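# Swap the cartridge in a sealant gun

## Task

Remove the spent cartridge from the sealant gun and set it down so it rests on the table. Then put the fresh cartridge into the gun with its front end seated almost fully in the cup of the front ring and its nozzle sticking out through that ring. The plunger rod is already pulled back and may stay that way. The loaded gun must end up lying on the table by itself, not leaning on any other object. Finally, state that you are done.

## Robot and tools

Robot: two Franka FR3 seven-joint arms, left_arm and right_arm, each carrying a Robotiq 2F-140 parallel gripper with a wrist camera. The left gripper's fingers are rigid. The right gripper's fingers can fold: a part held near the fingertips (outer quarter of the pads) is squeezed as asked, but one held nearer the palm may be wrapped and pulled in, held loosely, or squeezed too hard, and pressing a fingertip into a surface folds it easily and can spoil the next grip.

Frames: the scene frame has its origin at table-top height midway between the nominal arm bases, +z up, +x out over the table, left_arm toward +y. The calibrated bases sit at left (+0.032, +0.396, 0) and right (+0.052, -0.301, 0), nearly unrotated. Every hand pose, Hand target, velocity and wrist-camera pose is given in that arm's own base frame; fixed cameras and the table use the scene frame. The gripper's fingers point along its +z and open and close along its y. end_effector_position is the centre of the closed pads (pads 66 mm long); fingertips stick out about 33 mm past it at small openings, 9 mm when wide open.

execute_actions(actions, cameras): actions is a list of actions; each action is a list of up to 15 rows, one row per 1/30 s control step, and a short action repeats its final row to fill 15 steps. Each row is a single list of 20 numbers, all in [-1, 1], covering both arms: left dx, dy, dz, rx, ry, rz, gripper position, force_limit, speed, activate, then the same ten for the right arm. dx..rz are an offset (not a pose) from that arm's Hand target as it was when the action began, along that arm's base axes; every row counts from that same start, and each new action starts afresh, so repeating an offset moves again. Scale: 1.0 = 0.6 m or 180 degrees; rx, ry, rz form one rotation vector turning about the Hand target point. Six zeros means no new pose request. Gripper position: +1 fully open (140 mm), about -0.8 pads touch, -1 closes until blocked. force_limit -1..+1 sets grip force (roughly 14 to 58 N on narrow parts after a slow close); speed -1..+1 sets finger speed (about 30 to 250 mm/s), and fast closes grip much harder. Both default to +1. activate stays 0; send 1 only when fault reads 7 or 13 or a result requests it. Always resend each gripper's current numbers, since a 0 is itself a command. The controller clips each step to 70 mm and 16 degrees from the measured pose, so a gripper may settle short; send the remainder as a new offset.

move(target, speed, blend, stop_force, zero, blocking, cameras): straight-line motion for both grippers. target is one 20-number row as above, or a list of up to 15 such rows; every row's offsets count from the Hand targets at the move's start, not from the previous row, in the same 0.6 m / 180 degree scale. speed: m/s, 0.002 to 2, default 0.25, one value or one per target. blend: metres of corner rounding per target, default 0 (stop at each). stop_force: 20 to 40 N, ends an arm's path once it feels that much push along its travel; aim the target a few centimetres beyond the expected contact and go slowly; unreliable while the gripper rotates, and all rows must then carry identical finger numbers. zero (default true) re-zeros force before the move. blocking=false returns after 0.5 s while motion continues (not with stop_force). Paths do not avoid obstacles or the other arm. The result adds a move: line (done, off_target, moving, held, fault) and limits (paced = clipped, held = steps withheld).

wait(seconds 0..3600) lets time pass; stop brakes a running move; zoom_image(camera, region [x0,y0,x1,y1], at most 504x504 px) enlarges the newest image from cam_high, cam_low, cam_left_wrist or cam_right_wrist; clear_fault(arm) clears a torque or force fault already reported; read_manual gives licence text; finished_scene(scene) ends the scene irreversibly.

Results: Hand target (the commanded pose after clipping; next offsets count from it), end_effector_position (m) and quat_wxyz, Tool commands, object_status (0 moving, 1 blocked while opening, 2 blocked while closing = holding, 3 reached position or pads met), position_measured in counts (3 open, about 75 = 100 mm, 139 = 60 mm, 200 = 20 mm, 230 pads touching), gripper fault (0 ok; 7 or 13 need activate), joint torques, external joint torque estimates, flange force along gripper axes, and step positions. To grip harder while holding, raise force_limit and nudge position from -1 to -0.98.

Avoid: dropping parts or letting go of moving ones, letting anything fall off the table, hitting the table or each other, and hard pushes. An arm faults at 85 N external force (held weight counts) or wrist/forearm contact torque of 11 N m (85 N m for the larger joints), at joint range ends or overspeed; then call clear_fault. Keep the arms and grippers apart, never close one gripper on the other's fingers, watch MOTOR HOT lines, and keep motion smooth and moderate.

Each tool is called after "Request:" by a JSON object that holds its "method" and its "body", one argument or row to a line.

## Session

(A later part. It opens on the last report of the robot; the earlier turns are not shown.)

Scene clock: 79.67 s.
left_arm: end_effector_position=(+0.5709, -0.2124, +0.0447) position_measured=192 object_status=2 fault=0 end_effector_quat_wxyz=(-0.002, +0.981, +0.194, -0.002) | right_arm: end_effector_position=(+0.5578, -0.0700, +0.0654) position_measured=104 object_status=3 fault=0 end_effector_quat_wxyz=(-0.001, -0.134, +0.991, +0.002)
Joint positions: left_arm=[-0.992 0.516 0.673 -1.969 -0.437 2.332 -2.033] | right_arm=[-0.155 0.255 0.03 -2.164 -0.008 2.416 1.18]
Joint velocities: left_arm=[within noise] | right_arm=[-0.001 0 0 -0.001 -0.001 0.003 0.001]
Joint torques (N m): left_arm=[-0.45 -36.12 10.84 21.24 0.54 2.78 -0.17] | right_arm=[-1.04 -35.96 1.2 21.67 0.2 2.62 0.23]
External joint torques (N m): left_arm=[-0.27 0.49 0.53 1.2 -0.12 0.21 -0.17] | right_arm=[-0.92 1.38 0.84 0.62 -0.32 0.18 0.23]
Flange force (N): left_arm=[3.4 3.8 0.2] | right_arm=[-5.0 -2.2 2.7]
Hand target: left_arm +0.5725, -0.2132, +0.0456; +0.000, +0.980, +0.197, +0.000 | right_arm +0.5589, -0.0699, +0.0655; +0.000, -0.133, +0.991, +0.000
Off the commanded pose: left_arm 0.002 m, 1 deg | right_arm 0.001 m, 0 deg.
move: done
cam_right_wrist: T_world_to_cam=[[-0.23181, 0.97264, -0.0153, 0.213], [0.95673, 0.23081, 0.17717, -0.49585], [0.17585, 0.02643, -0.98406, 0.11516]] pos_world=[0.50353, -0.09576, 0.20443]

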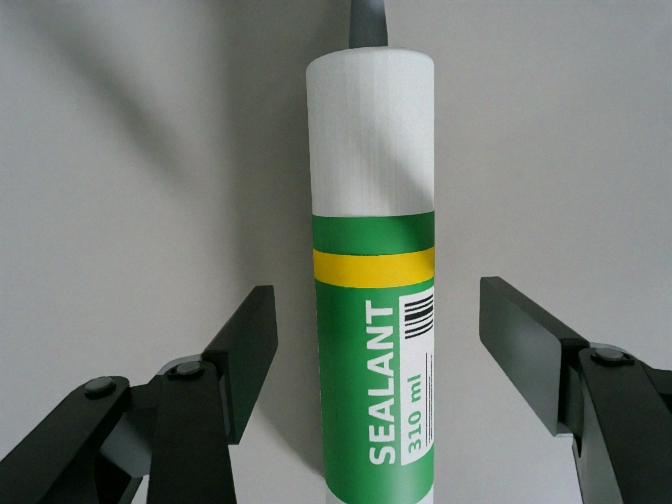

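Request:
{"method": "execute_actions", "body": {
  "actions": [
    [[0,0,0,0,0,0,-1,-0.5,-1,0,0.0025,0,0,0,0,0,-1,-0.05,-1,0]],
    [[0,0,0,0,0,0,-1,-0.5,-1,0,0,0,0,0,0,0,-1,-0.05,-1,0]],
    [[0,0,0,0,0,0,-1,-0.5,-1,0,0,0,0,0,0,0,-1,-0.05,-1,0]]
  ]
}}

Request:
{"method": "move", "body": {
  "target": [0,0,0,0,0,0,-1,-0.5,-1,0,0,0,0.2,0,0,0,-1,-0.05,-1,0],
  "speed": 0.12,
  "cameras": ["cam_right_wrist","cam_high"]
}}

Scene clock: 81.60 s.
left_arm: end_effector_position=(+0.5709, -0.2124, +0.0447) position_measured=192 object_status=2 fault=0 end_effector_quat_wxyz=(-0.002, +0.981, +0.194, -0.002) | right_arm: end_effector_position=(+0.5599, -0.0700, +0.0658) position_measured=162 object_status=2 fault=0 end_effector_quat_wxyz=(+0.000, -0.134, +0.991, +0.001)
Joint positions: left_arm=[-0.992 0.516 0.673 -1.969 -0.437 2.332 -2.033] | right_arm=[-0.155 0.258 0.03 -2.16 -0.008 2.417 1.181]
Joint torques (N m): left_arm=[-0.45 -36.08 10.84 21.22 0.53 2.78 -0.16] | right_arm=[-1.12 -35.58 1.13 21.75 0.22 2.5 0.17]
External joint torques (N m): left_arm=[-0.36 0.72 0.39 1.01 -0.13 0.17 -0.16] | right_arm=[-1 2.01 0.76 0.6 -0.3 0.04 0.17]
External joint torques at the end of the 1st action: left_arm=[-0.43 0.56 0.33 1.12 -0.13 0.17 -0.17] | right_arm=[-0.84 1.97 0.79 0.92 -0.34 -0.06 0.19]
External joint torques at the end of the 2nd action: left_arm=[-0.33 0.55 0.42 1.15 -0.13 0.19 -0.17] | right_arm=[-0.75 2.01 0.87 0.86 -0.33 -0.05 0.17]
Flange force (N): left_arm=[3.2 3.8 0.7] | right_arm=[-6.5 -3.1 3.5]
Flange force at the end of the 1st action (N): left_arm=[3.1 3.8 0.4] | right_arm=[-7.7 -3.3 3.1]
Flange force at the end of the 2nd action (N): left_arm=[3.3 3.8 0.4] | right_arm=[-7.6 -3.2 3.2]
Hand target: left_arm +0.5725, -0.2132, +0.0456; +0.000, +0.980, +0.197, +0.000 | right_arm +0.5604, -0.0699, +0.0655; +0.000, -0.133, +0.991, +0.000
Off the commanded pose: left_arm 0.002 m, 1 deg | right_arm 0.001 m, 0 deg.
Step readings (end_effector_position of left_arm | right_arm; steps 1 to 15: 1st action; 16 to 30: 2nd action; 31 to 45: 3rd action):
0: (+0.5709, -0.2124, +0.0447) | (+0.5580, -0.0701, +0.0654)
1: (+0.5709, -0.2124, +0.0447) | (+0.5581, -0.0701, +0.0654)
2: (+0.5709, -0.2124, +0.0447) | (+0.5585, -0.0701, +0.0655)
4: (+0.5709, -0.2124, +0.0447) | (+0.5592, -0.0701, +0.0656)
8: (+0.5709, -0.2124, +0.0447) | (+0.5596, -0.0701, +0.0656)
15: (+0.5709, -0.2124, +0.0447) | (+0.5597, -0.0701, +0.0656)
16: (+0.5709, -0.2124, +0.0447) | (+0.5597, -0.0700, +0.0656)
17: (+0.5709, -0.2124, +0.0447) | (+0.5597, -0.0700, +0.0656)
19: (+0.5709, -0.2124, +0.0447) | (+0.5597, -0.0700, +0.0656)
23: (+0.5709, -0.2124, +0.0447) | (+0.5597, -0.0700, +0.0656)
30: (+0.5709, -0.2124, +0.0447) | (+0.5597, -0.0700, +0.0656)
31: (+0.5709, -0.2124, +0.0447) | (+0.5597, -0.0700, +0.0656)
32: (+0.5709, -0.2124, +0.0447) | (+0.5597, -0.0700, +0.0656)
34: (+0.5709, -0.2124, +0.0447) | (+0.5597, -0.0700, +0.0656)
38: (+0.5709, -0.2124, +0.0447) | (+0.5598, -0.0700, +0.0657)
45: (+0.5709, -0.2124, +0.0447) | (+0.5599, -0.0700, +0.0658)

Scene clock: 83.37 s.
left_arm: end_effector_position=(+0.5709, -0.2124, +0.0447) position_measured=192 object_status=2 fault=0 end_effector_quat_wxyz=(-0.002, +0.981, +0.194, -0.002) | right_arm: end_effector_position=(+0.5587, -0.0710, +0.1825) position_measured=162 object_status=2 fault=0 end_effector_quat_wxyz=(-0.003, -0.133, +0.991, +0.000)
Joint positions: left_arm=[-0.992 0.516 0.673 -1.969 -0.437 2.332 -2.033] | right_arm=[-0.155 0.087 0.03 -2.058 -0.005 2.14 1.181]
Joint velocities: left_arm=[within noise] | right_arm=[0 0 -0.001 0.002 0.001 -0.005 0]
Joint torques (N m): left_arm=[-0.4 -36.09 10.83 21.23 0.53 2.78 -0.17] | right_arm=[-1.49 -35.06 1.12 26.22 0.98 2.46 0.03]
External joint torques (N m): left_arm=[-0.47 0.61 0.28 1.13 -0.12 0.18 -0.17] | right_arm=[-1.72 -0.54 0.74 2.52 0.33 0.01 0.03]
Flange force (N): left_arm=[3.1 4.0 0.5] | right_arm=[-6.7 -3.9 -3.9]
Hand target: left_arm +0.5725, -0.2132, +0.0456; +0.000, +0.980, +0.197, +0.000 | right_arm +0.5604, -0.0699, +0.1855; +0.000, -0.133, +0.991, +0.000
Off the commanded pose: left_arm 0.002 m, 1 deg | right_arm 0.004 m, 0 deg.
move: off_target (right_arm)
cam_right_wrist: T_world_to_cam=[[-0.22975, 0.97307, -0.01867, 0.21541], [0.95759, 0.22944, 0.17429, -0.51728], [0.17388, 0.02216, -0.98452, 0.23124]] pos_world=[0.50462, -0.09605, 0.32184]
Images, in order (width x height): cam_high 672x504, cam_right_wrist 672x504.

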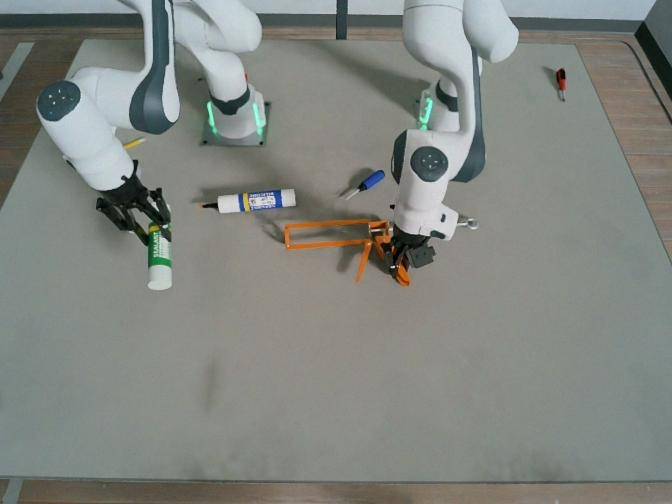

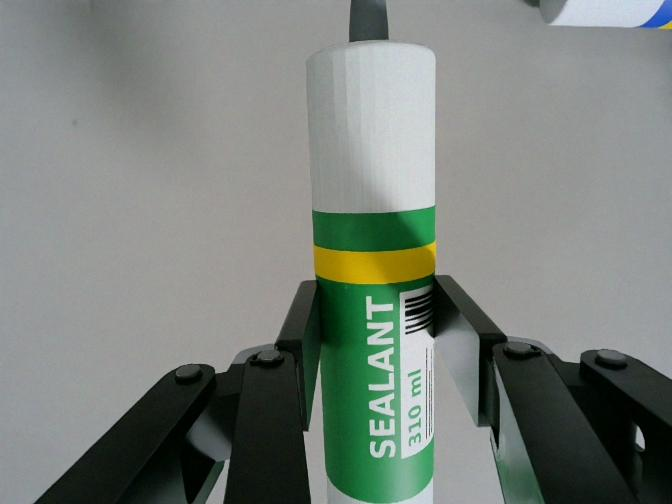

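Request:
{"method": "move", "body": {
  "target": [0,0,0,0,0,0,-1,-0.5,-1,0,-0.2133,0.7548,0.0458,0.08824,-0.05485,0.47577,-1,-0.05,-1,0],
  "speed": 0.25,
  "cameras": ["all"]
}}

Scene clock: 88.77 s.
left_arm: end_effector_position=(+0.5709, -0.2124, +0.0447) position_measured=192 object_status=2 fault=0 end_effector_quat_wxyz=(-0.002, +0.981, +0.194, -0.002) | right_arm: end_effector_position=(+0.4300, +0.3817, +0.2097) position_measured=162 object_status=2 fault=0 end_effector_quat_wxyz=(-0.089, +0.765, -0.627, -0.115)
Joint positions: left_arm=[-0.992 0.516 0.673 -1.969 -0.437 2.332 -2.033] | right_arm=[0.291 0.002 0.319 -2.142 0.342 2.227 0.213]
Joint velocities: left_arm=[within noise] | right_arm=[0 0 0.001 0 0.001 0 -0.007]
Joint torques (N m): left_arm=[-0.43 -36.12 10.8 21.23 0.53 2.77 -0.16] | right_arm=[-1.44 -30.46 0.7 27.04 1.34 2.91 -0.14]
External joint torques (N m): left_arm=[-0.29 0.4 0.47 1.21 -0.12 0.2 -0.16] | right_arm=[-1.53 -0.29 0.59 2.89 0.62 0.34 -0.14]
Flange force (N): left_arm=[3.2 3.7 0.1] | right_arm=[-2.7 -7.8 -2.7]
Hand target: left_arm +0.5725, -0.2132, +0.0456; +0.000, +0.980, +0.197, +0.000 | right_arm +0.4325, +0.3830, +0.2130; -0.094, +0.767, -0.625, -0.114
Off the commanded pose: left_arm 0.002 m, 1 deg | right_arm 0.004 m, 1 deg.
move: off_target (right_arm)
cam_left_wrist: T_world_to_cam=[[0.40005, -0.91566, 0.03908, -0.42616], [-0.82973, -0.34374, 0.43978, 0.36826], [-0.38925, -0.20836, -0.89726, 0.35549]] pos_world=[0.61441, -0.18956, 0.17367]
cam_right_wrist: T_world_to_cam=[[-0.98727, -0.15904, -0.00079, 0.49998], [-0.14205, 0.87953, 0.45416, -0.33665], [-0.07154, 0.44849, -0.89092, 0.19346]] pos_world=[0.45964, 0.28884, 0.32564]

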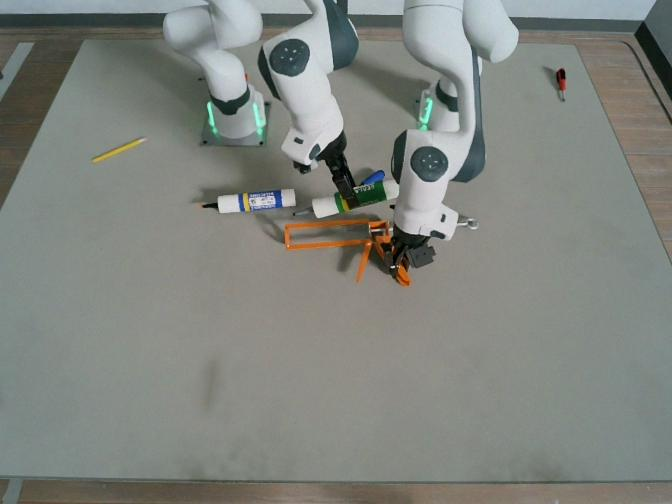

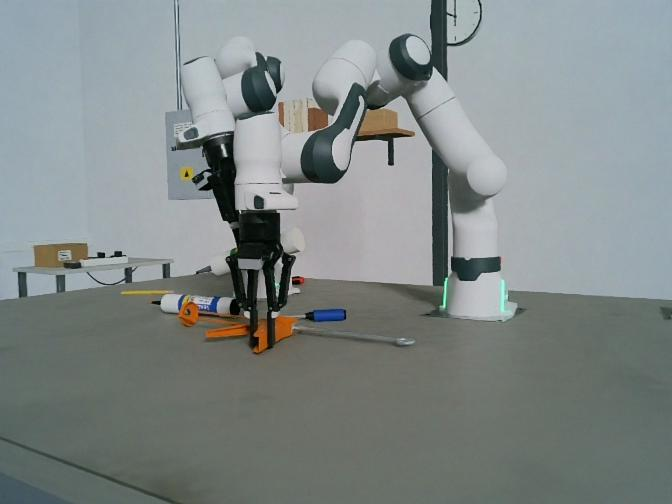

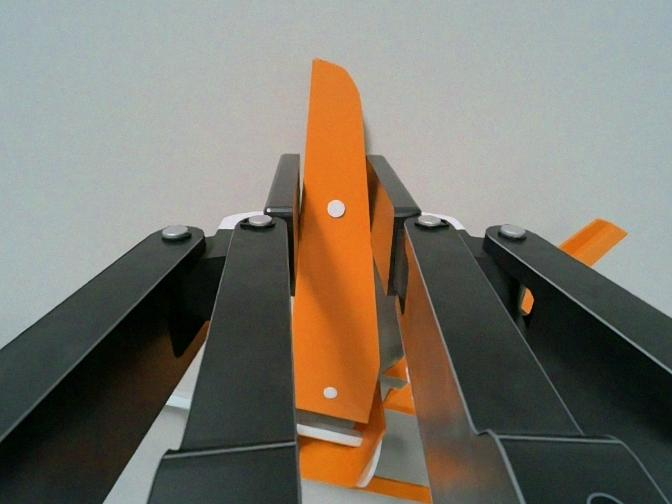

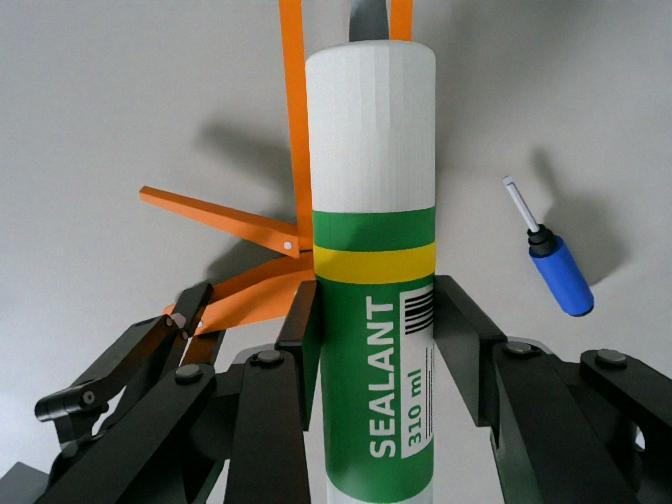

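Request:
{"method": "move", "body": {
  "target": [0,0,0,0,0,0,-1,-0.5,-1,0,0.0062,-0.0022,-0.1577,0.0044,0.0009,0,-1,-0.05,-1,0],
  "speed": 0.12,
  "cameras": ["all"]
}}

Request:
{"method": "zoom_image", "body": {
  "camera": "cam_high",
  "region": [260, 190, 440, 300]
}}

Request:
{"method": "zoom_image", "body": {
  "camera": "cam_low",
  "region": [165, 270, 305, 355]
}}

Scene clock: 90.90 s.
left_arm: end_effector_position=(+0.5709, -0.2124, +0.0447) position_measured=192 object_status=2 fault=0 end_effector_quat_wxyz=(-0.002, +0.981, +0.194, -0.002) | right_arm: end_effector_position=(+0.4332, +0.3799, +0.1153) position_measured=162 object_status=2 fault=0 end_effector_quat_wxyz=(-0.093, +0.764, -0.626, -0.121)
Joint positions: left_arm=[-0.992 0.516 0.673 -1.969 -0.437 2.332 -2.033] | right_arm=[0.291 0.148 0.328 -2.23 0.376 2.452 0.133]
Joint velocities: left_arm=[within noise] | right_arm=[0.001 -0.001 0 0 0 0.002 -0.006]
Joint torques (N m): left_arm=[-0.41 -36.12 10.83 21.25 0.53 2.79 -0.18] | right_arm=[-1.44 -33.67 2.87 24.47 0.91 3.04 -0.19]
External joint torques (N m): left_arm=[-0.3 0.49 0.45 1.16 -0.13 0.19 -0.18] | right_arm=[-1.45 -0.56 1.26 2.34 0.55 0.53 -0.18]
Flange force (N): left_arm=[3.2 3.7 0.2] | right_arm=[-0.9 -4.4 -1.0]
Hand target: left_arm +0.5725, -0.2132, +0.0456; +0.000, +0.980, +0.197, +0.000 | right_arm +0.4362, +0.3817, +0.1183; -0.098, +0.766, -0.624, -0.120
Off the commanded pose: left_arm 0.002 m, 1 deg | right_arm 0.005 m, 1 deg.
move: off_target (right_arm)
cam_left_wrist: T_world_to_cam=[[0.40005, -0.91566, 0.03908, -0.42616], [-0.82973, -0.34374, 0.43978, 0.36826], [-0.38925, -0.20836, -0.89726, 0.35549]] pos_world=[0.61441, -0.18956, 0.17367]
cam_right_wrist: T_world_to_cam=[[-0.98728, -0.15897, 0.00263, 0.5024], [-0.13933, 0.87304, 0.46731, -0.2919], [-0.07658, 0.461, -0.88409, 0.10713]] pos_world=[0.46354, 0.28533, 0.2298]

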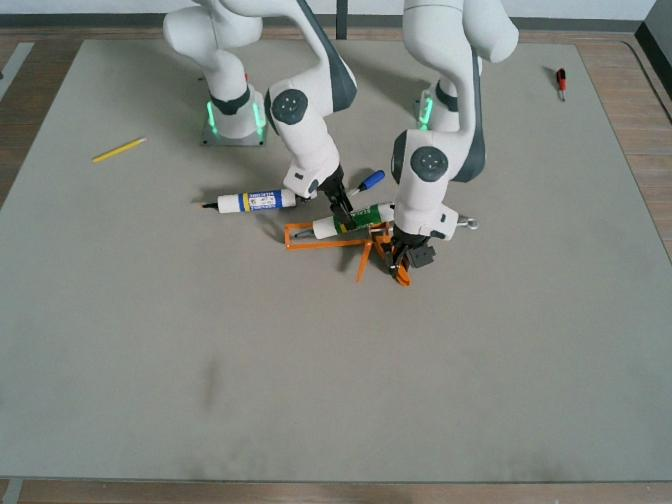

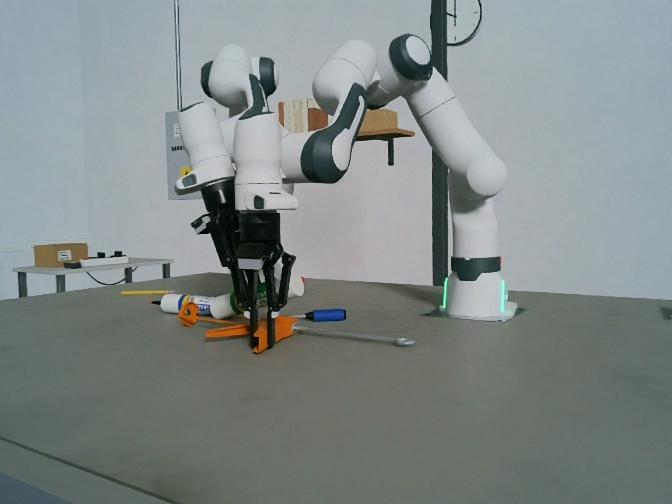

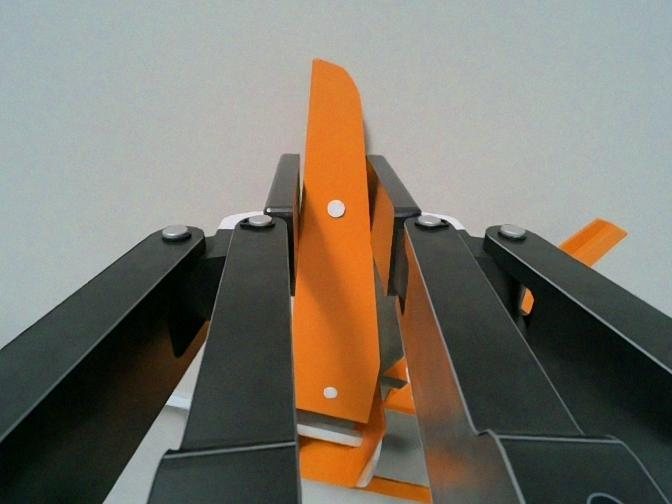

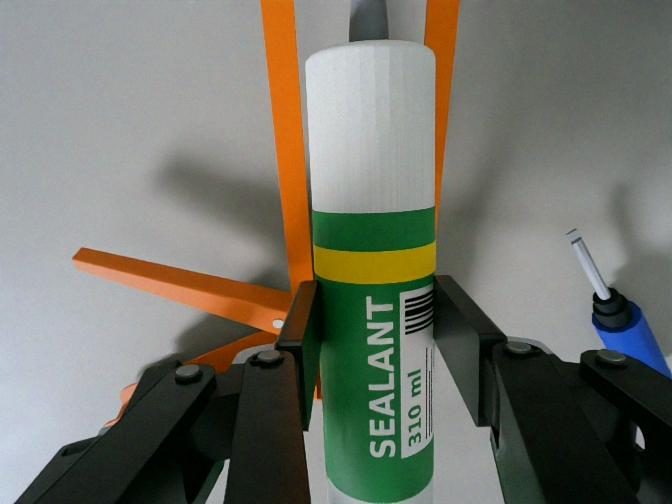

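Scaled by 2.800.

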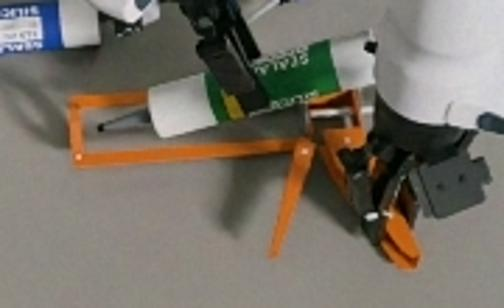

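Scaled by 3.600.

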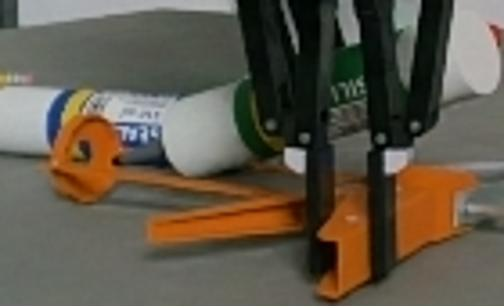

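Request:
{"method": "zoom_image", "body": {
  "camera": "cam_right_wrist",
  "region": [240, 0, 480, 120]
}}

Scaled by 2.100.

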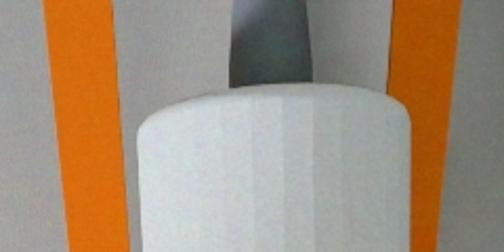

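Request:
{"method": "move", "body": {
  "target": [
    [0,0,0,0,0,0,-1,-0.5,-1,0,0.0042,0.0008,0,0,0,0,-1,-0.05,-1,0],
    [0,0,0,0,0,0,-1,-0.5,-1,0,0.0233,-0.09,-0.029,0,0,0,-1,-0.05,-1,0]
  ],
  "speed": 0.06,
  "blend": [0.001,0],
  "stop_force": 20,
  "cameras": ["cam_high","cam_low","cam_right_wrist"]
}}

Request:
{"method": "zoom_image", "body": {
  "camera": "cam_high",
  "region": [260, 190, 440, 300]
}}

Request:
{"method": "zoom_image", "body": {
  "camera": "cam_low",
  "region": [165, 270, 305, 355]
}}

Scene clock: 95.77 s.
left_arm: end_effector_position=(+0.5710, -0.2136, +0.0450) position_measured=192 object_status=2 fault=0 end_effector_quat_wxyz=(-0.001, +0.981, +0.196, -0.001) | right_arm: end_effector_position=(+0.4503, +0.3282, +0.1023) position_measured=231 object_status=3 fault=0 end_effector_quat_wxyz=(-0.098, +0.765, -0.625, -0.119)
Joint positions: left_arm=[-0.994 0.517 0.675 -1.969 -0.441 2.333 -2.036] | right_arm=[0.213 0.132 0.309 -2.284 0.413 2.467 0]
Joint torques (N m): left_arm=[-0.13 -35.67 11.01 20.66 0.88 2.69 0.01] | right_arm=[-1.45 -29.3 2.41 21.05 0.62 2.51 -0.18]
External joint torques (N m): left_arm=[-0.06 0.91 0.57 0.57 0.22 0.1 0.01] | right_arm=[-1.46 3.03 1.08 -0.61 0.31 0.05 -0.18]
Flange force (N): left_arm=[2.8 2.5 0.7] | right_arm=[1.5 -4.6 6.3]
Hand target: left_arm +0.5725, -0.2132, +0.0456; +0.000, +0.980, +0.197, +0.000 | right_arm +0.4502, +0.3277, +0.1009; -0.098, +0.766, -0.624, -0.120
Off the commanded pose: left_arm 0.002 m, 0 deg | right_arm 0.001 m, 0 deg.
move: done
cam_right_wrist: T_world_to_cam=[[-0.98705, -0.16018, -0.00848, 0.51239], [-0.14529, 0.87035, 0.47051, -0.23507], [-0.06799, 0.46565, -0.88235, 0.11521]] pos_world=[0.47944, 0.23302, 0.2166]

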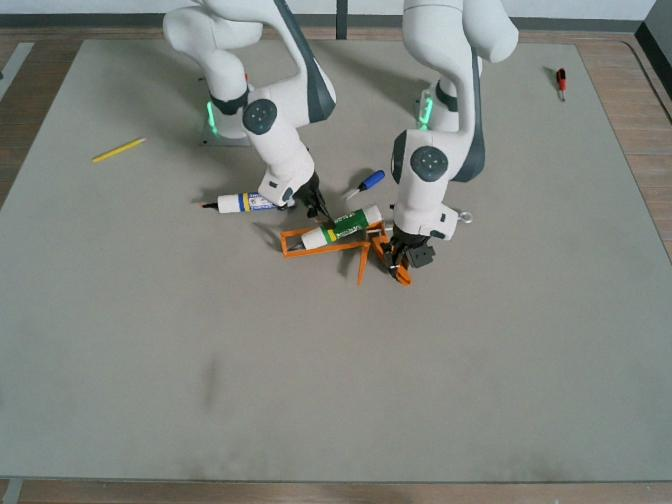

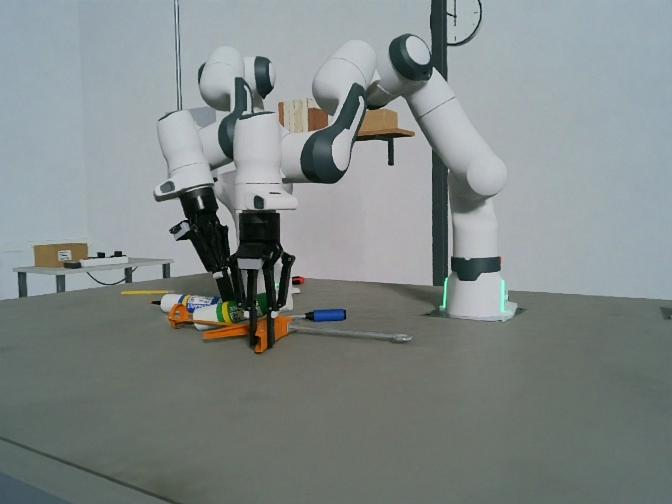

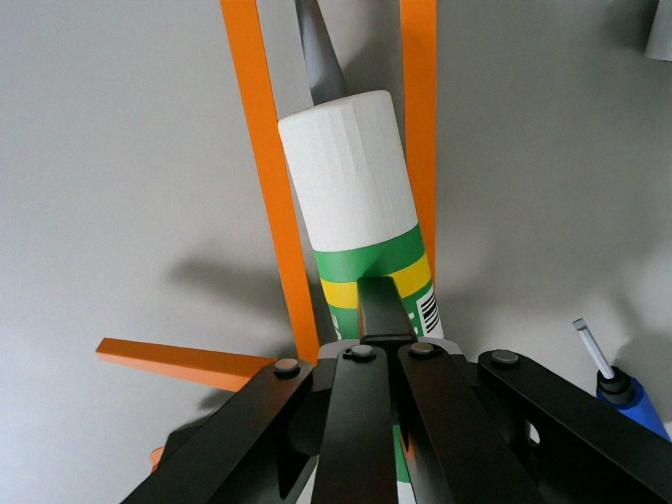

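Scaled by 2.800.

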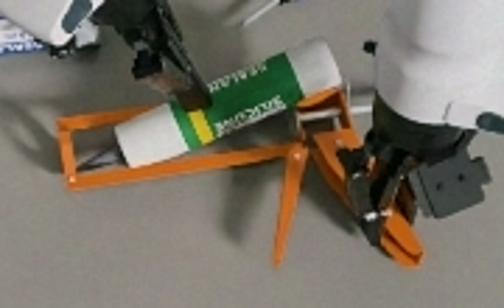

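Scaled by 3.600.

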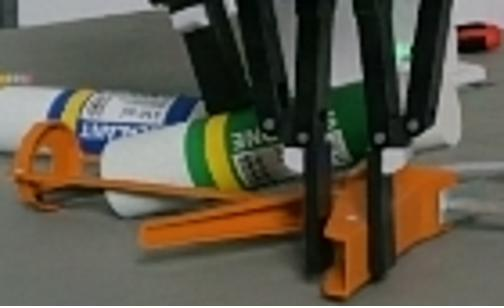

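Request:
{"method": "move", "body": {
  "target": [0,0,0,0,0,0,-1,-0.5,-1,0,0,0.05,0.15,-0.098,-0.0196,0,-1,-0.05,-1,0],
  "speed": 0.2,
  "cameras": ["all"]
}}

Request:
{"method": "zoom_image", "body": {
  "camera": "cam_high",
  "region": [260, 190, 440, 300]
}}

Request:
{"method": "zoom_image", "body": {
  "camera": "cam_low",
  "region": [165, 270, 305, 355]
}}

Scene clock: 98.63 s.
left_arm: end_effector_position=(+0.5710, -0.2136, +0.0450) position_measured=192 object_status=2 fault=0 end_effector_quat_wxyz=(-0.001, +0.981, +0.196, -0.001) | right_arm: end_effector_position=(+0.4505, +0.3581, +0.1914) position_measured=231 object_status=3 fault=0 end_effector_quat_wxyz=(+0.000, +0.777, -0.630, +0.000)
Joint positions: left_arm=[-0.994 0.517 0.675 -1.969 -0.441 2.333 -2.036] | right_arm=[0.372 0.113 0.309 -2.008 -0.041 2.116 0.492]
Joint velocities: left_arm=[within noise] | right_arm=[0.001 0 0 0 0 0 0.006]
Joint torques (N m): left_arm=[0.18 -35.49 11.38 20.49 1.04 2.68 0.01] | right_arm=[-1.26 -32.13 1.96 24.98 0.33 2.23 0.19]
External joint torques (N m): left_arm=[0.26 1.2 0.92 0.37 0.38 0.08 0.01] | right_arm=[-1.21 1.76 0.8 1.06 -0.31 -0.29 0.19]
Flange force (N): left_arm=[3.2 2.1 0.8] | right_arm=[-4.2 -8.7 -0.2]
Hand target: left_arm +0.5725, -0.2132, +0.0456; +0.000, +0.980, +0.197, +0.000 | right_arm +0.4502, +0.3577, +0.1909; +0.001, +0.775, -0.632, +0.001
Off the commanded pose: left_arm 0.002 m, 0 deg | right_arm 0.001 m, 0 deg.
move: done
cam_left_wrist: T_world_to_cam=[[0.40464, -0.91352, 0.04184, -0.42966], [-0.82828, -0.34672, 0.44015, 0.36633], [-0.38758, -0.21276, -0.89695, 0.35357]] pos_world=[0.61432, -0.19026, 0.17388]
cam_right_wrist: T_world_to_cam=[[-0.98493, -0.17182, -0.01996, 0.5236], [-0.17259, 0.9685, 0.17952, -0.27022], [-0.01152, 0.18026, -0.98355, 0.27601]] pos_world=[0.47225, 0.30191, 0.33043]

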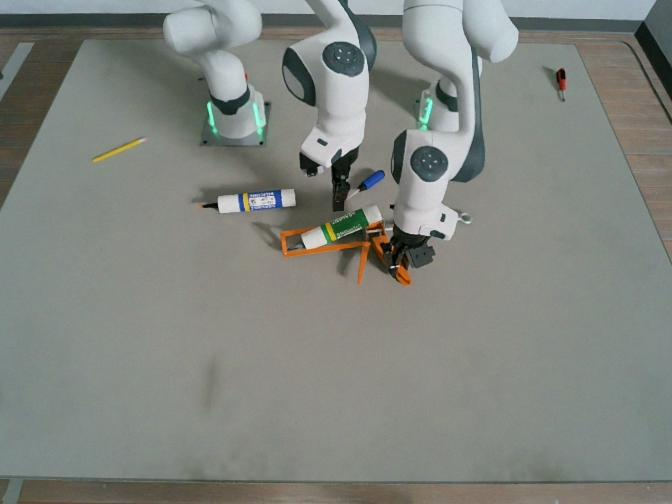

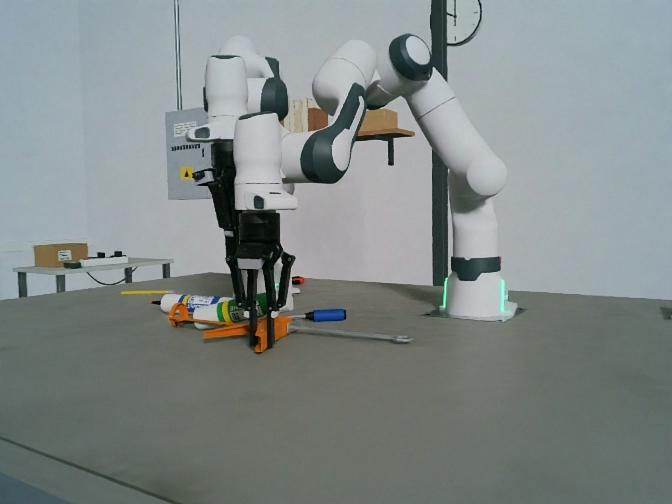

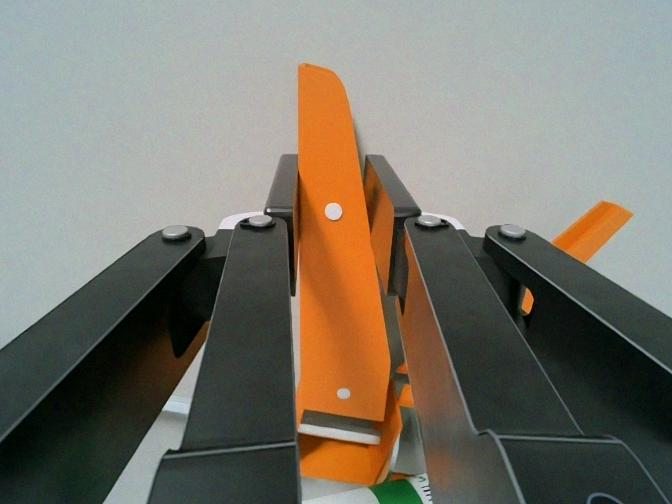

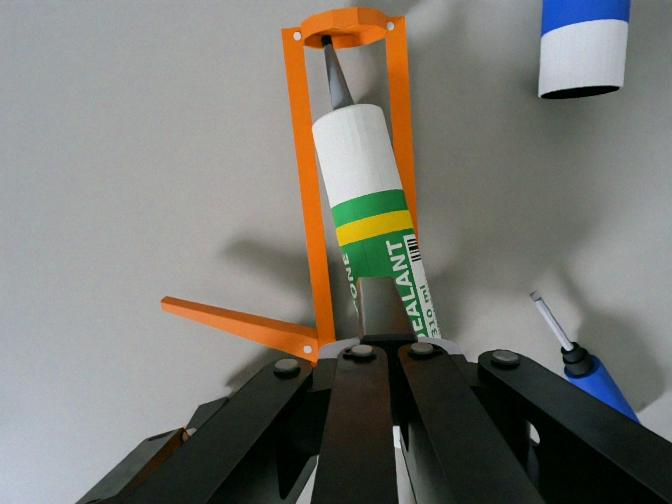

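Scaled by 2.800.

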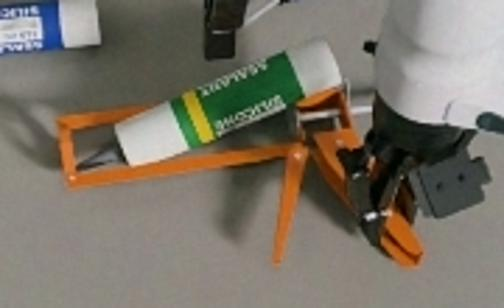

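Scaled by 3.600.

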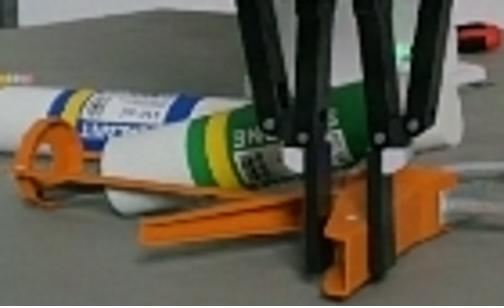

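Request:
{"method": "zoom_image", "body": {
  "camera": "cam_right_wrist",
  "region": [270, 0, 430, 130]
}}

Scaled by 3.150.

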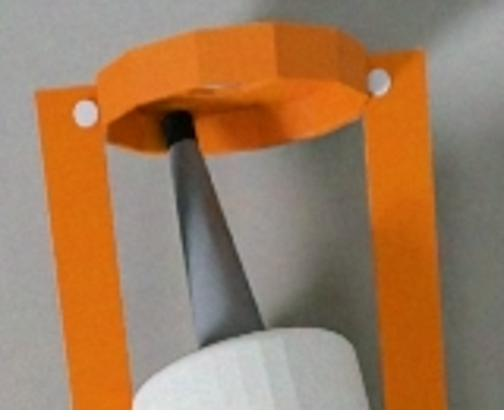

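Request:
{"method": "move", "body": {
  "target": [0,0,-0.006,0,0,0,-1,-0.5,-1,0,0,0,0.1,0,0,0,0.2,0,0,0],
  "speed": 0.2,
  "cameras": ["cam_right_wrist","cam_left_wrist"]
}}

Scene clock: 102.43 s.
left_arm: end_effector_position=(+0.5718, -0.2135, +0.0426) position_measured=192 object_status=2 fault=0 end_effector_quat_wxyz=(-0.001, +0.980, +0.197, +0.000) | right_arm: end_effector_position=(+0.4508, +0.3581, +0.2514) position_measured=104 object_status=3 fault=0 end_effector_quat_wxyz=(+0.000, +0.774, -0.633, +0.003)
Joint positions: left_arm=[-0.991 0.521 0.671 -1.969 -0.444 2.339 -2.036] | right_arm=[0.372 0.063 0.309 -1.911 -0.027 1.972 0.492]
Joint velocities: left_arm=[within noise] | right_arm=[0 0.001 0.001 0.001 0 -0.003 -0.001]
Joint torques (N m): left_arm=[0.39 -35.09 10.58 20.41 0.8 2.66 0.08] | right_arm=[-1.41 -31.2 1.46 25.61 1 2.14 -0.19]
External joint torques (N m): left_arm=[0.45 1.76 0.06 0.33 0.14 0.05 0.08] | right_arm=[-1.52 1.7 0.67 0.99 0.32 -0.39 -0.19]
Flange force (N): left_arm=[5.3 3.7 3.4] | right_arm=[-2.9 -8.3 -1.9]
Hand target: left_arm +0.5725, -0.2132, +0.0420; +0.000, +0.980, +0.197, +0.000 | right_arm +0.4502, +0.3577, +0.2509; +0.001, +0.775, -0.632, +0.001
Off the commanded pose: left_arm 0.001 m, 0 deg | right_arm 0.001 m, 0 deg.
move: done
cam_left_wrist: T_world_to_cam=[[0.40567, -0.91305, 0.04209, -0.43022], [-0.82875, -0.34801, 0.43824, 0.36809], [-0.38549, -0.21266, -0.89787, 0.35058]] pos_world=[0.61473, -0.19016, 0.17158]
cam_right_wrist: T_world_to_cam=[[-0.98643, -0.16255, -0.02286, 0.52327], [-0.16403, 0.97068, 0.17571, -0.28453], [-0.00637, 0.17708, -0.98418, 0.33397]] pos_world=[0.47163, 0.3021, 0.39065]
Images, in order (width x height): cam_left_wrist 672x504, cam_right_wrist 672x504.

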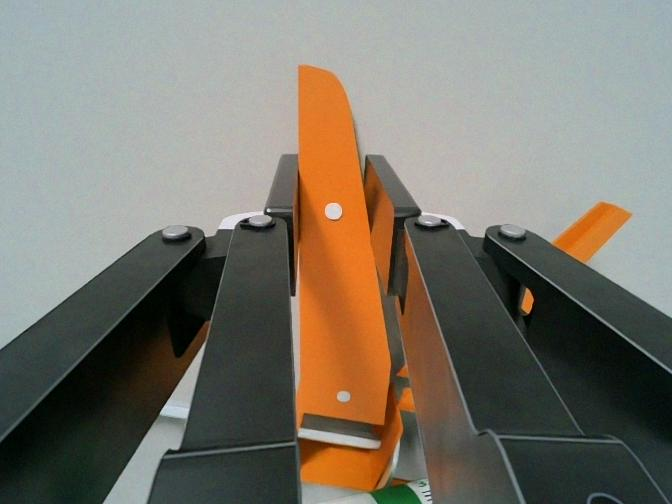

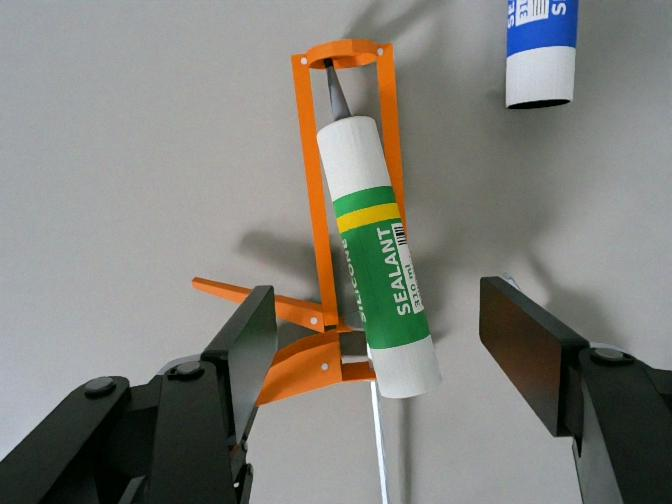

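Request:
{"method": "zoom_image", "body": {
  "camera": "cam_right_wrist",
  "region": [290, 90, 460, 260]
}}

Request:
{"method": "zoom_image", "body": {
  "camera": "cam_right_wrist",
  "region": [290, 260, 460, 430]
}}

Scaled by 2.965.

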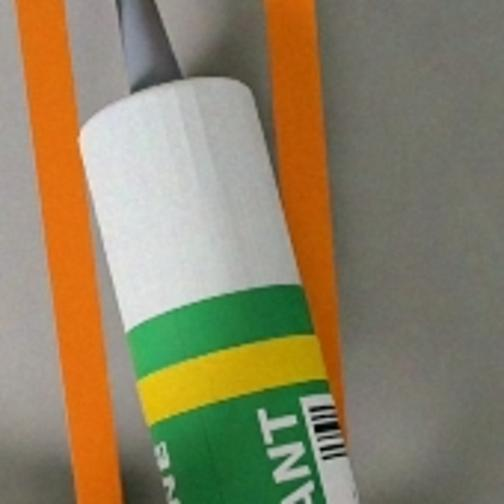

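Scaled by 2.965.

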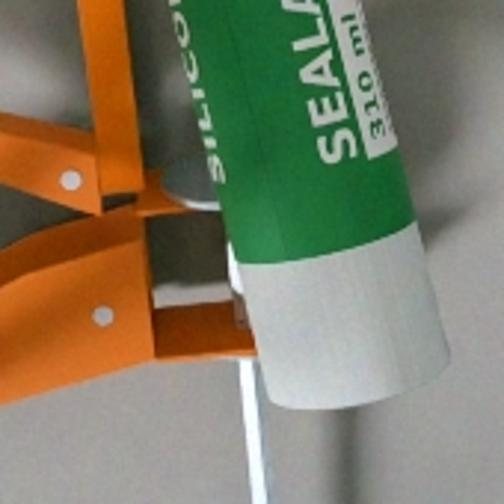

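Request:
{"method": "move", "body": {
  "target": [0,0,0,0,0,0,-1,-0.5,-1,0,-0.0063,-0.0228,-0.2102,0.05824,0.01891,0.06973,0.2,0,0,0],
  "speed": 0.2,
  "cameras": ["cam_right_wrist"]
}}

Scene clock: 105.97 s.
left_arm: end_effector_position=(+0.5718, -0.2135, +0.0425) position_measured=192 object_status=2 fault=0 end_effector_quat_wxyz=(-0.001, +0.980, +0.197, +0.000) | right_arm: end_effector_position=(+0.4458, +0.3438, +0.1245) position_measured=104 object_status=3 fault=0 end_effector_quat_wxyz=(-0.049, +0.835, -0.543, -0.079)
Joint positions: left_arm=[-0.99 0.521 0.67 -1.969 -0.444 2.339 -2.036] | right_arm=[0.266 0.148 0.319 -2.166 0.191 2.324 0.034]
Joint velocities: left_arm=[within noise] | right_arm=[0.001 0.001 0 0 -0.001 0 -0.006]
Joint torques (N m): left_arm=[0.34 -35.19 10.55 20.39 0.86 2.67 0.12] | right_arm=[-1.84 -32.58 2.81 22.84 0.85 2.74 -0.16]
External joint torques (N m): left_arm=[0.32 1.68 -0.03 0.34 0.2 0.06 0.12] | right_arm=[-1.84 1.02 1.22 0.28 0.31 0.21 -0.15]
Flange force (N): left_arm=[4.9 3.6 3.2] | right_arm=[1.2 -2.5 1.4]
Hand target: left_arm +0.5725, -0.2132, +0.0420; +0.000, +0.980, +0.197, +0.000 | right_arm +0.4464, +0.3440, +0.1248; -0.051, +0.836, -0.541, -0.079
Off the commanded pose: left_arm 0.001 m, 0 deg | right_arm 0.001 m, 0 deg.
move: done
cam_right_wrist: T_world_to_cam=[[-0.92879, -0.37053, -0.00736, 0.55702], [-0.34831, 0.86598, 0.35882, -0.15385], [-0.12658, 0.33583, -0.93338, 0.20431]] pos_world=[0.48963, 0.271, 0.25]

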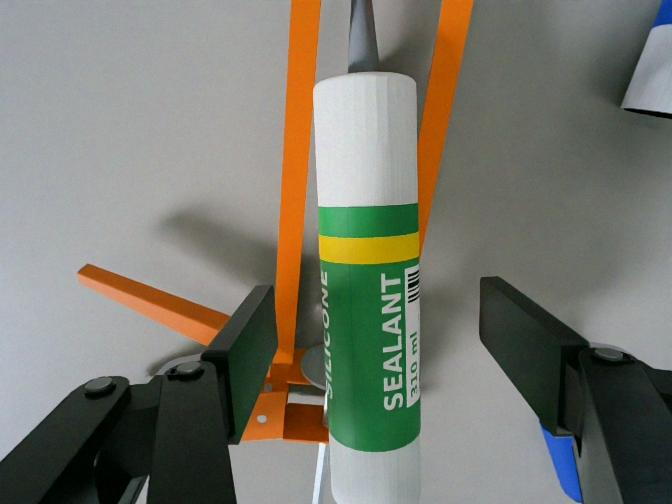

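Request:
{"method": "move", "body": {
  "target": [0,0,0,0,0,0,-1,-0.5,-1,0,-0.0088,0.0167,-0.0687,0.0091,0.0041,0,0.2,0,-1,0],
  "speed": 0.12
}}

Request:
{"method": "execute_actions", "body": {
  "actions": [
    [[0,0,0,0,0,0,-1,-0.5,-1,0,0,0,0,0,0,0,-1,0,-1,0]],
    [[0,0,0,0,0,0,-1,-0.5,-1,0,0,0,0,0,0,0,-1,0,-1,0]],
    [[0,0,0,0,0,0,-1,-0.5,-1,0,0,0,0,0,0,0,-1,0,-1,0]]
  ],
  "cameras": ["cam_right_wrist"]
}}

Scene clock: 108.03 s.
left_arm: end_effector_position=(+0.5718, -0.2135, +0.0425) position_measured=192 object_status=2 fault=0 end_effector_quat_wxyz=(-0.001, +0.980, +0.197, +0.000) | right_arm: end_effector_position=(+0.4402, +0.3535, +0.0835) position_measured=104 object_status=3 fault=0 end_effector_quat_wxyz=(-0.057, +0.833, -0.542, -0.093)
Joint positions: left_arm=[-0.99 0.521 0.67 -1.969 -0.444 2.339 -2.036] | right_arm=[0.266 0.223 0.331 -2.196 0.221 2.427 0.005]
Joint velocities: left_arm=[within noise] | right_arm=[0.001 0 0 0 0 0.005 -0.006]
Joint torques (N m): left_arm=[0.36 -35.19 10.54 20.36 0.86 2.68 0.09] | right_arm=[-1.68 -33.33 3.61 22.02 0.69 2.64 -0.1]
External joint torques (N m): left_arm=[0.45 1.6 0.07 0.3 0.2 0.07 0.09] | right_arm=[-1.59 1.43 1.25 0.54 0.27 0.13 -0.1]
Flange force (N): left_arm=[4.8 3.3 3.1] | right_arm=[1.1 -4.0 2.0]
Hand target: left_arm +0.5725, -0.2132, +0.0420; +0.000, +0.980, +0.197, +0.000 | right_arm +0.4411, +0.3540, +0.0836; -0.059, +0.835, -0.540, -0.092
Off the commanded pose: left_arm 0.001 m, 0 deg | right_arm 0.001 m, 0 deg.
move: done

Scene clock: 109.73 s.
left_arm: end_effector_position=(+0.5718, -0.2136, +0.0425) position_measured=192 object_status=2 fault=0 end_effector_quat_wxyz=(-0.001, +0.980, +0.197, +0.000) | right_arm: end_effector_position=(+0.4409, +0.3537, +0.0838) position_measured=160 object_status=2 fault=0 end_effector_quat_wxyz=(-0.058, +0.834, -0.541, -0.092)
Joint positions: left_arm=[-0.99 0.521 0.67 -1.969 -0.444 2.34 -2.036] | right_arm=[0.266 0.223 0.331 -2.196 0.221 2.429 0.003]
Joint torques (N m): left_arm=[0.38 -35.16 10.61 20.11 0.87 2.62 0.1] | right_arm=[-1.46 -32.71 3.53 21.47 0.7 2.52 -0.2]
External joint torques (N m): left_arm=[0.57 1.58 0.24 0.08 0.21 0.02 0.1] | right_arm=[-1.49 2.27 1.04 -0.12 0.29 0 -0.19]
External joint torques at the end of the 1st action: left_arm=[0.26 1.59 -0.05 0.38 0.18 0.07 0.08] | right_arm=[-1.59 1.42 0.9 0.57 0.32 0.2 -0.06]
External joint torques at the end of the 2nd action: left_arm=[0.59 1.67 0.15 0.29 0.19 0.06 0.09] | right_arm=[-1.54 1.43 0.89 0.56 0.32 0.22 -0.18]
Flange force (N): left_arm=[4.4 2.6 2.9] | right_arm=[1.6 -4.0 3.6]
Flange force at the end of the 1st action (N): left_arm=[4.7 3.6 3.0] | right_arm=[1.2 -4.2 2.2]
Flange force at the end of the 2nd action (N): left_arm=[5.2 3.3 3.2] | right_arm=[1.4 -4.1 2.2]
Hand target: left_arm +0.5725, -0.2132, +0.0420; +0.000, +0.980, +0.197, +0.000 | right_arm +0.4411, +0.3540, +0.0836; -0.059, +0.835, -0.540, -0.092
Off the commanded pose: left_arm 0.001 m, 0 deg | right_arm 0.000 m, 0 deg.
Step readings (end_effector_position of left_arm | right_arm; steps 1 to 15: 1st action; 16 to 30: 2nd action; 31 to 45: 3rd action):
0: (+0.5718, -0.2135, +0.0425) | (+0.4402, +0.3535, +0.0835)
1: (+0.5718, -0.2135, +0.0425) | (+0.4402, +0.3535, +0.0835)
2: (+0.5718, -0.2135, +0.0425) | (+0.4402, +0.3535, +0.0836)
4: (+0.5718, -0.2135, +0.0425) | (+0.4403, +0.3535, +0.0836)
8: (+0.5718, -0.2135, +0.0425) | (+0.4403, +0.3535, +0.0836)
15: (+0.5718, -0.2135, +0.0425) | (+0.4403, +0.3536, +0.0836)
16: (+0.5718, -0.2135, +0.0425) | (+0.4404, +0.3536, +0.0836)
17: (+0.5718, -0.2135, +0.0425) | (+0.4404, +0.3536, +0.0836)
19: (+0.5718, -0.2135, +0.0425) | (+0.4404, +0.3536, +0.0836)
23: (+0.5718, -0.2135, +0.0425) | (+0.4404, +0.3536, +0.0836)
30: (+0.5718, -0.2135, +0.0425) | (+0.4404, +0.3536, +0.0836)
31: (+0.5718, -0.2135, +0.0425) | (+0.4404, +0.3536, +0.0836)
32: (+0.5718, -0.2135, +0.0425) | (+0.4405, +0.3536, +0.0836)
34: (+0.5718, -0.2136, +0.0425) | (+0.4408, +0.3538, +0.0838)
38: (+0.5718, -0.2136, +0.0425) | (+0.4408, +0.3538, +0.0838)
45: (+0.5718, -0.2136, +0.0425) | (+0.4409, +0.3537, +0.0838)
cam_right_wrist: T_world_to_cam=[[-0.92839, -0.3715, -0.00823, 0.55595], [-0.34537, 0.85449, 0.38803, -0.14923], [-0.13712, 0.36309, -0.92161, 0.15641]] pos_world=[0.48604, 0.27726, 0.20663]

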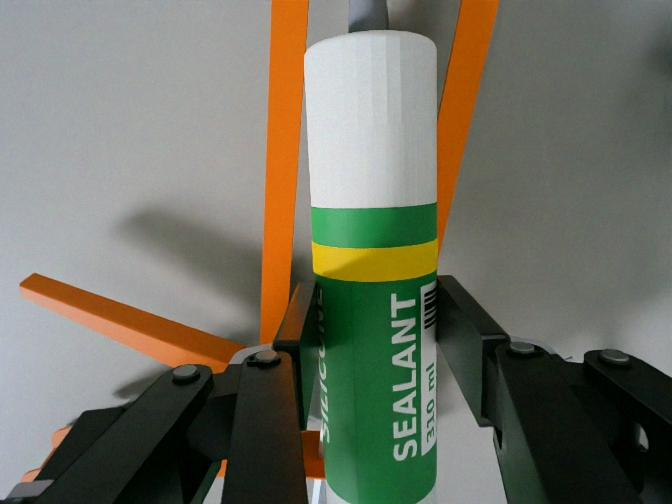

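Request:
{"method": "move", "body": {
  "target": [
    [0,0,0,0,0,0,-1,-0.5,-1,0,-0.01,0.0222,0.0054,0,0,0,-1,0,-1,0],
    [0,0,0,0,0,0,-1,-0.5,-1,0,-0.01,0.0222,0.18,0,0,0,-1,0,-1,0]
  ],
  "speed": [0.08,0.15],
  "blend": [0.003,0],
  "cameras": ["cam_right_wrist","cam_left_wrist"]
}}

Scene clock: 112.07 s.
left_arm: end_effector_position=(+0.5720, -0.2130, +0.0424) position_measured=192 object_status=2 fault=0 end_effector_quat_wxyz=(-0.001, +0.980, +0.197, +0.000) | right_arm: end_effector_position=(+0.4334, +0.3669, +0.1889) position_measured=160 object_status=2 fault=0 end_effector_quat_wxyz=(-0.057, +0.837, -0.536, -0.092)
Joint positions: left_arm=[-0.989 0.521 0.67 -1.969 -0.444 2.34 -2.036] | right_arm=[0.273 0.065 0.338 -2.097 0.236 2.181 0.044]
Joint velocities: left_arm=[within noise] | right_arm=[0.001 -0.001 0.001 0 0 -0.004 0.002]
Joint torques (N m): left_arm=[0.01 -35.4 10.43 20.7 0.83 2.64 0] | right_arm=[-1.54 -32.14 1.16 26.55 1.31 2.53 0.31]
External joint torques (N m): left_arm=[0.13 1.28 0.02 0.7 0.17 0.05 0] | right_arm=[-1.55 -0.26 0.39 2.61 0.58 0 0.32]
Flange force (N): left_arm=[4.7 4.1 2.1] | right_arm=[-1.2 -7.8 -3.8]
Hand target: left_arm +0.5725, -0.2132, +0.0420; +0.000, +0.980, +0.197, +0.000 | right_arm +0.4351, +0.3674, +0.1916; -0.059, +0.835, -0.540, -0.092
Off the commanded pose: left_arm 0.001 m, 0 deg | right_arm 0.003 m, 1 deg.
move: done
cam_left_wrist: T_world_to_cam=[[0.40641, -0.91272, 0.04213, -0.43024], [-0.82853, -0.3487, 0.43811, 0.36823], [-0.38518, -0.21296, -0.89793, 0.35044]] pos_world=[0.61493, -0.18966, 0.17147]
cam_right_wrist: T_world_to_cam=[[-0.9232, -0.38424, -0.00805, 0.55717], [-0.35718, 0.85008, 0.38703, -0.19702], [-0.14187, 0.36018, -0.92203, 0.25063]] pos_world=[0.47957, 0.2913, 0.31183]
Images, in order (width x height): cam_left_wrist 672x504, cam_right_wrist 672x504.

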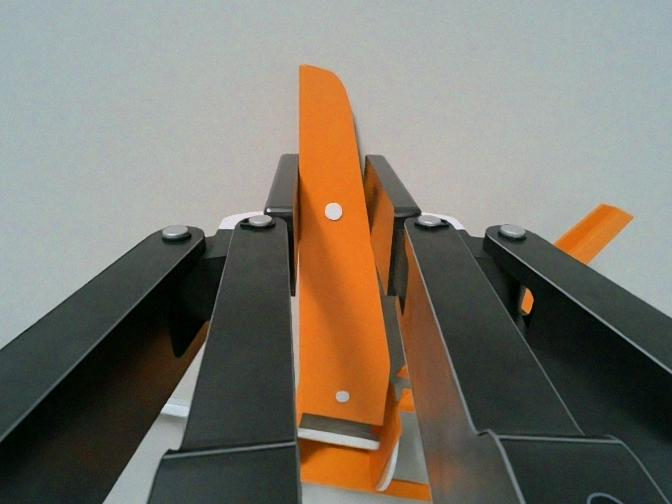

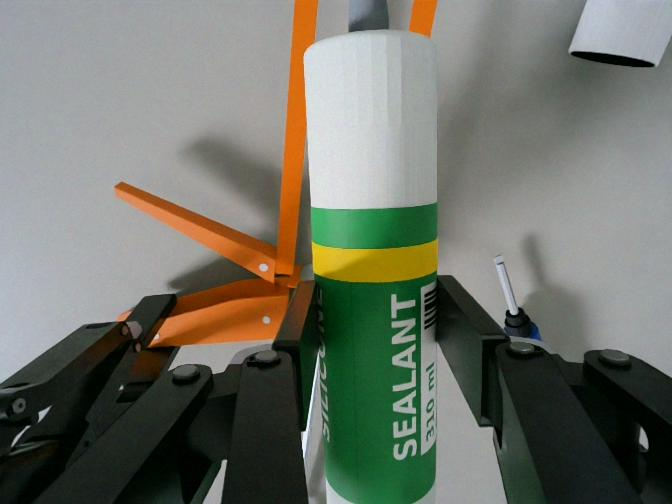

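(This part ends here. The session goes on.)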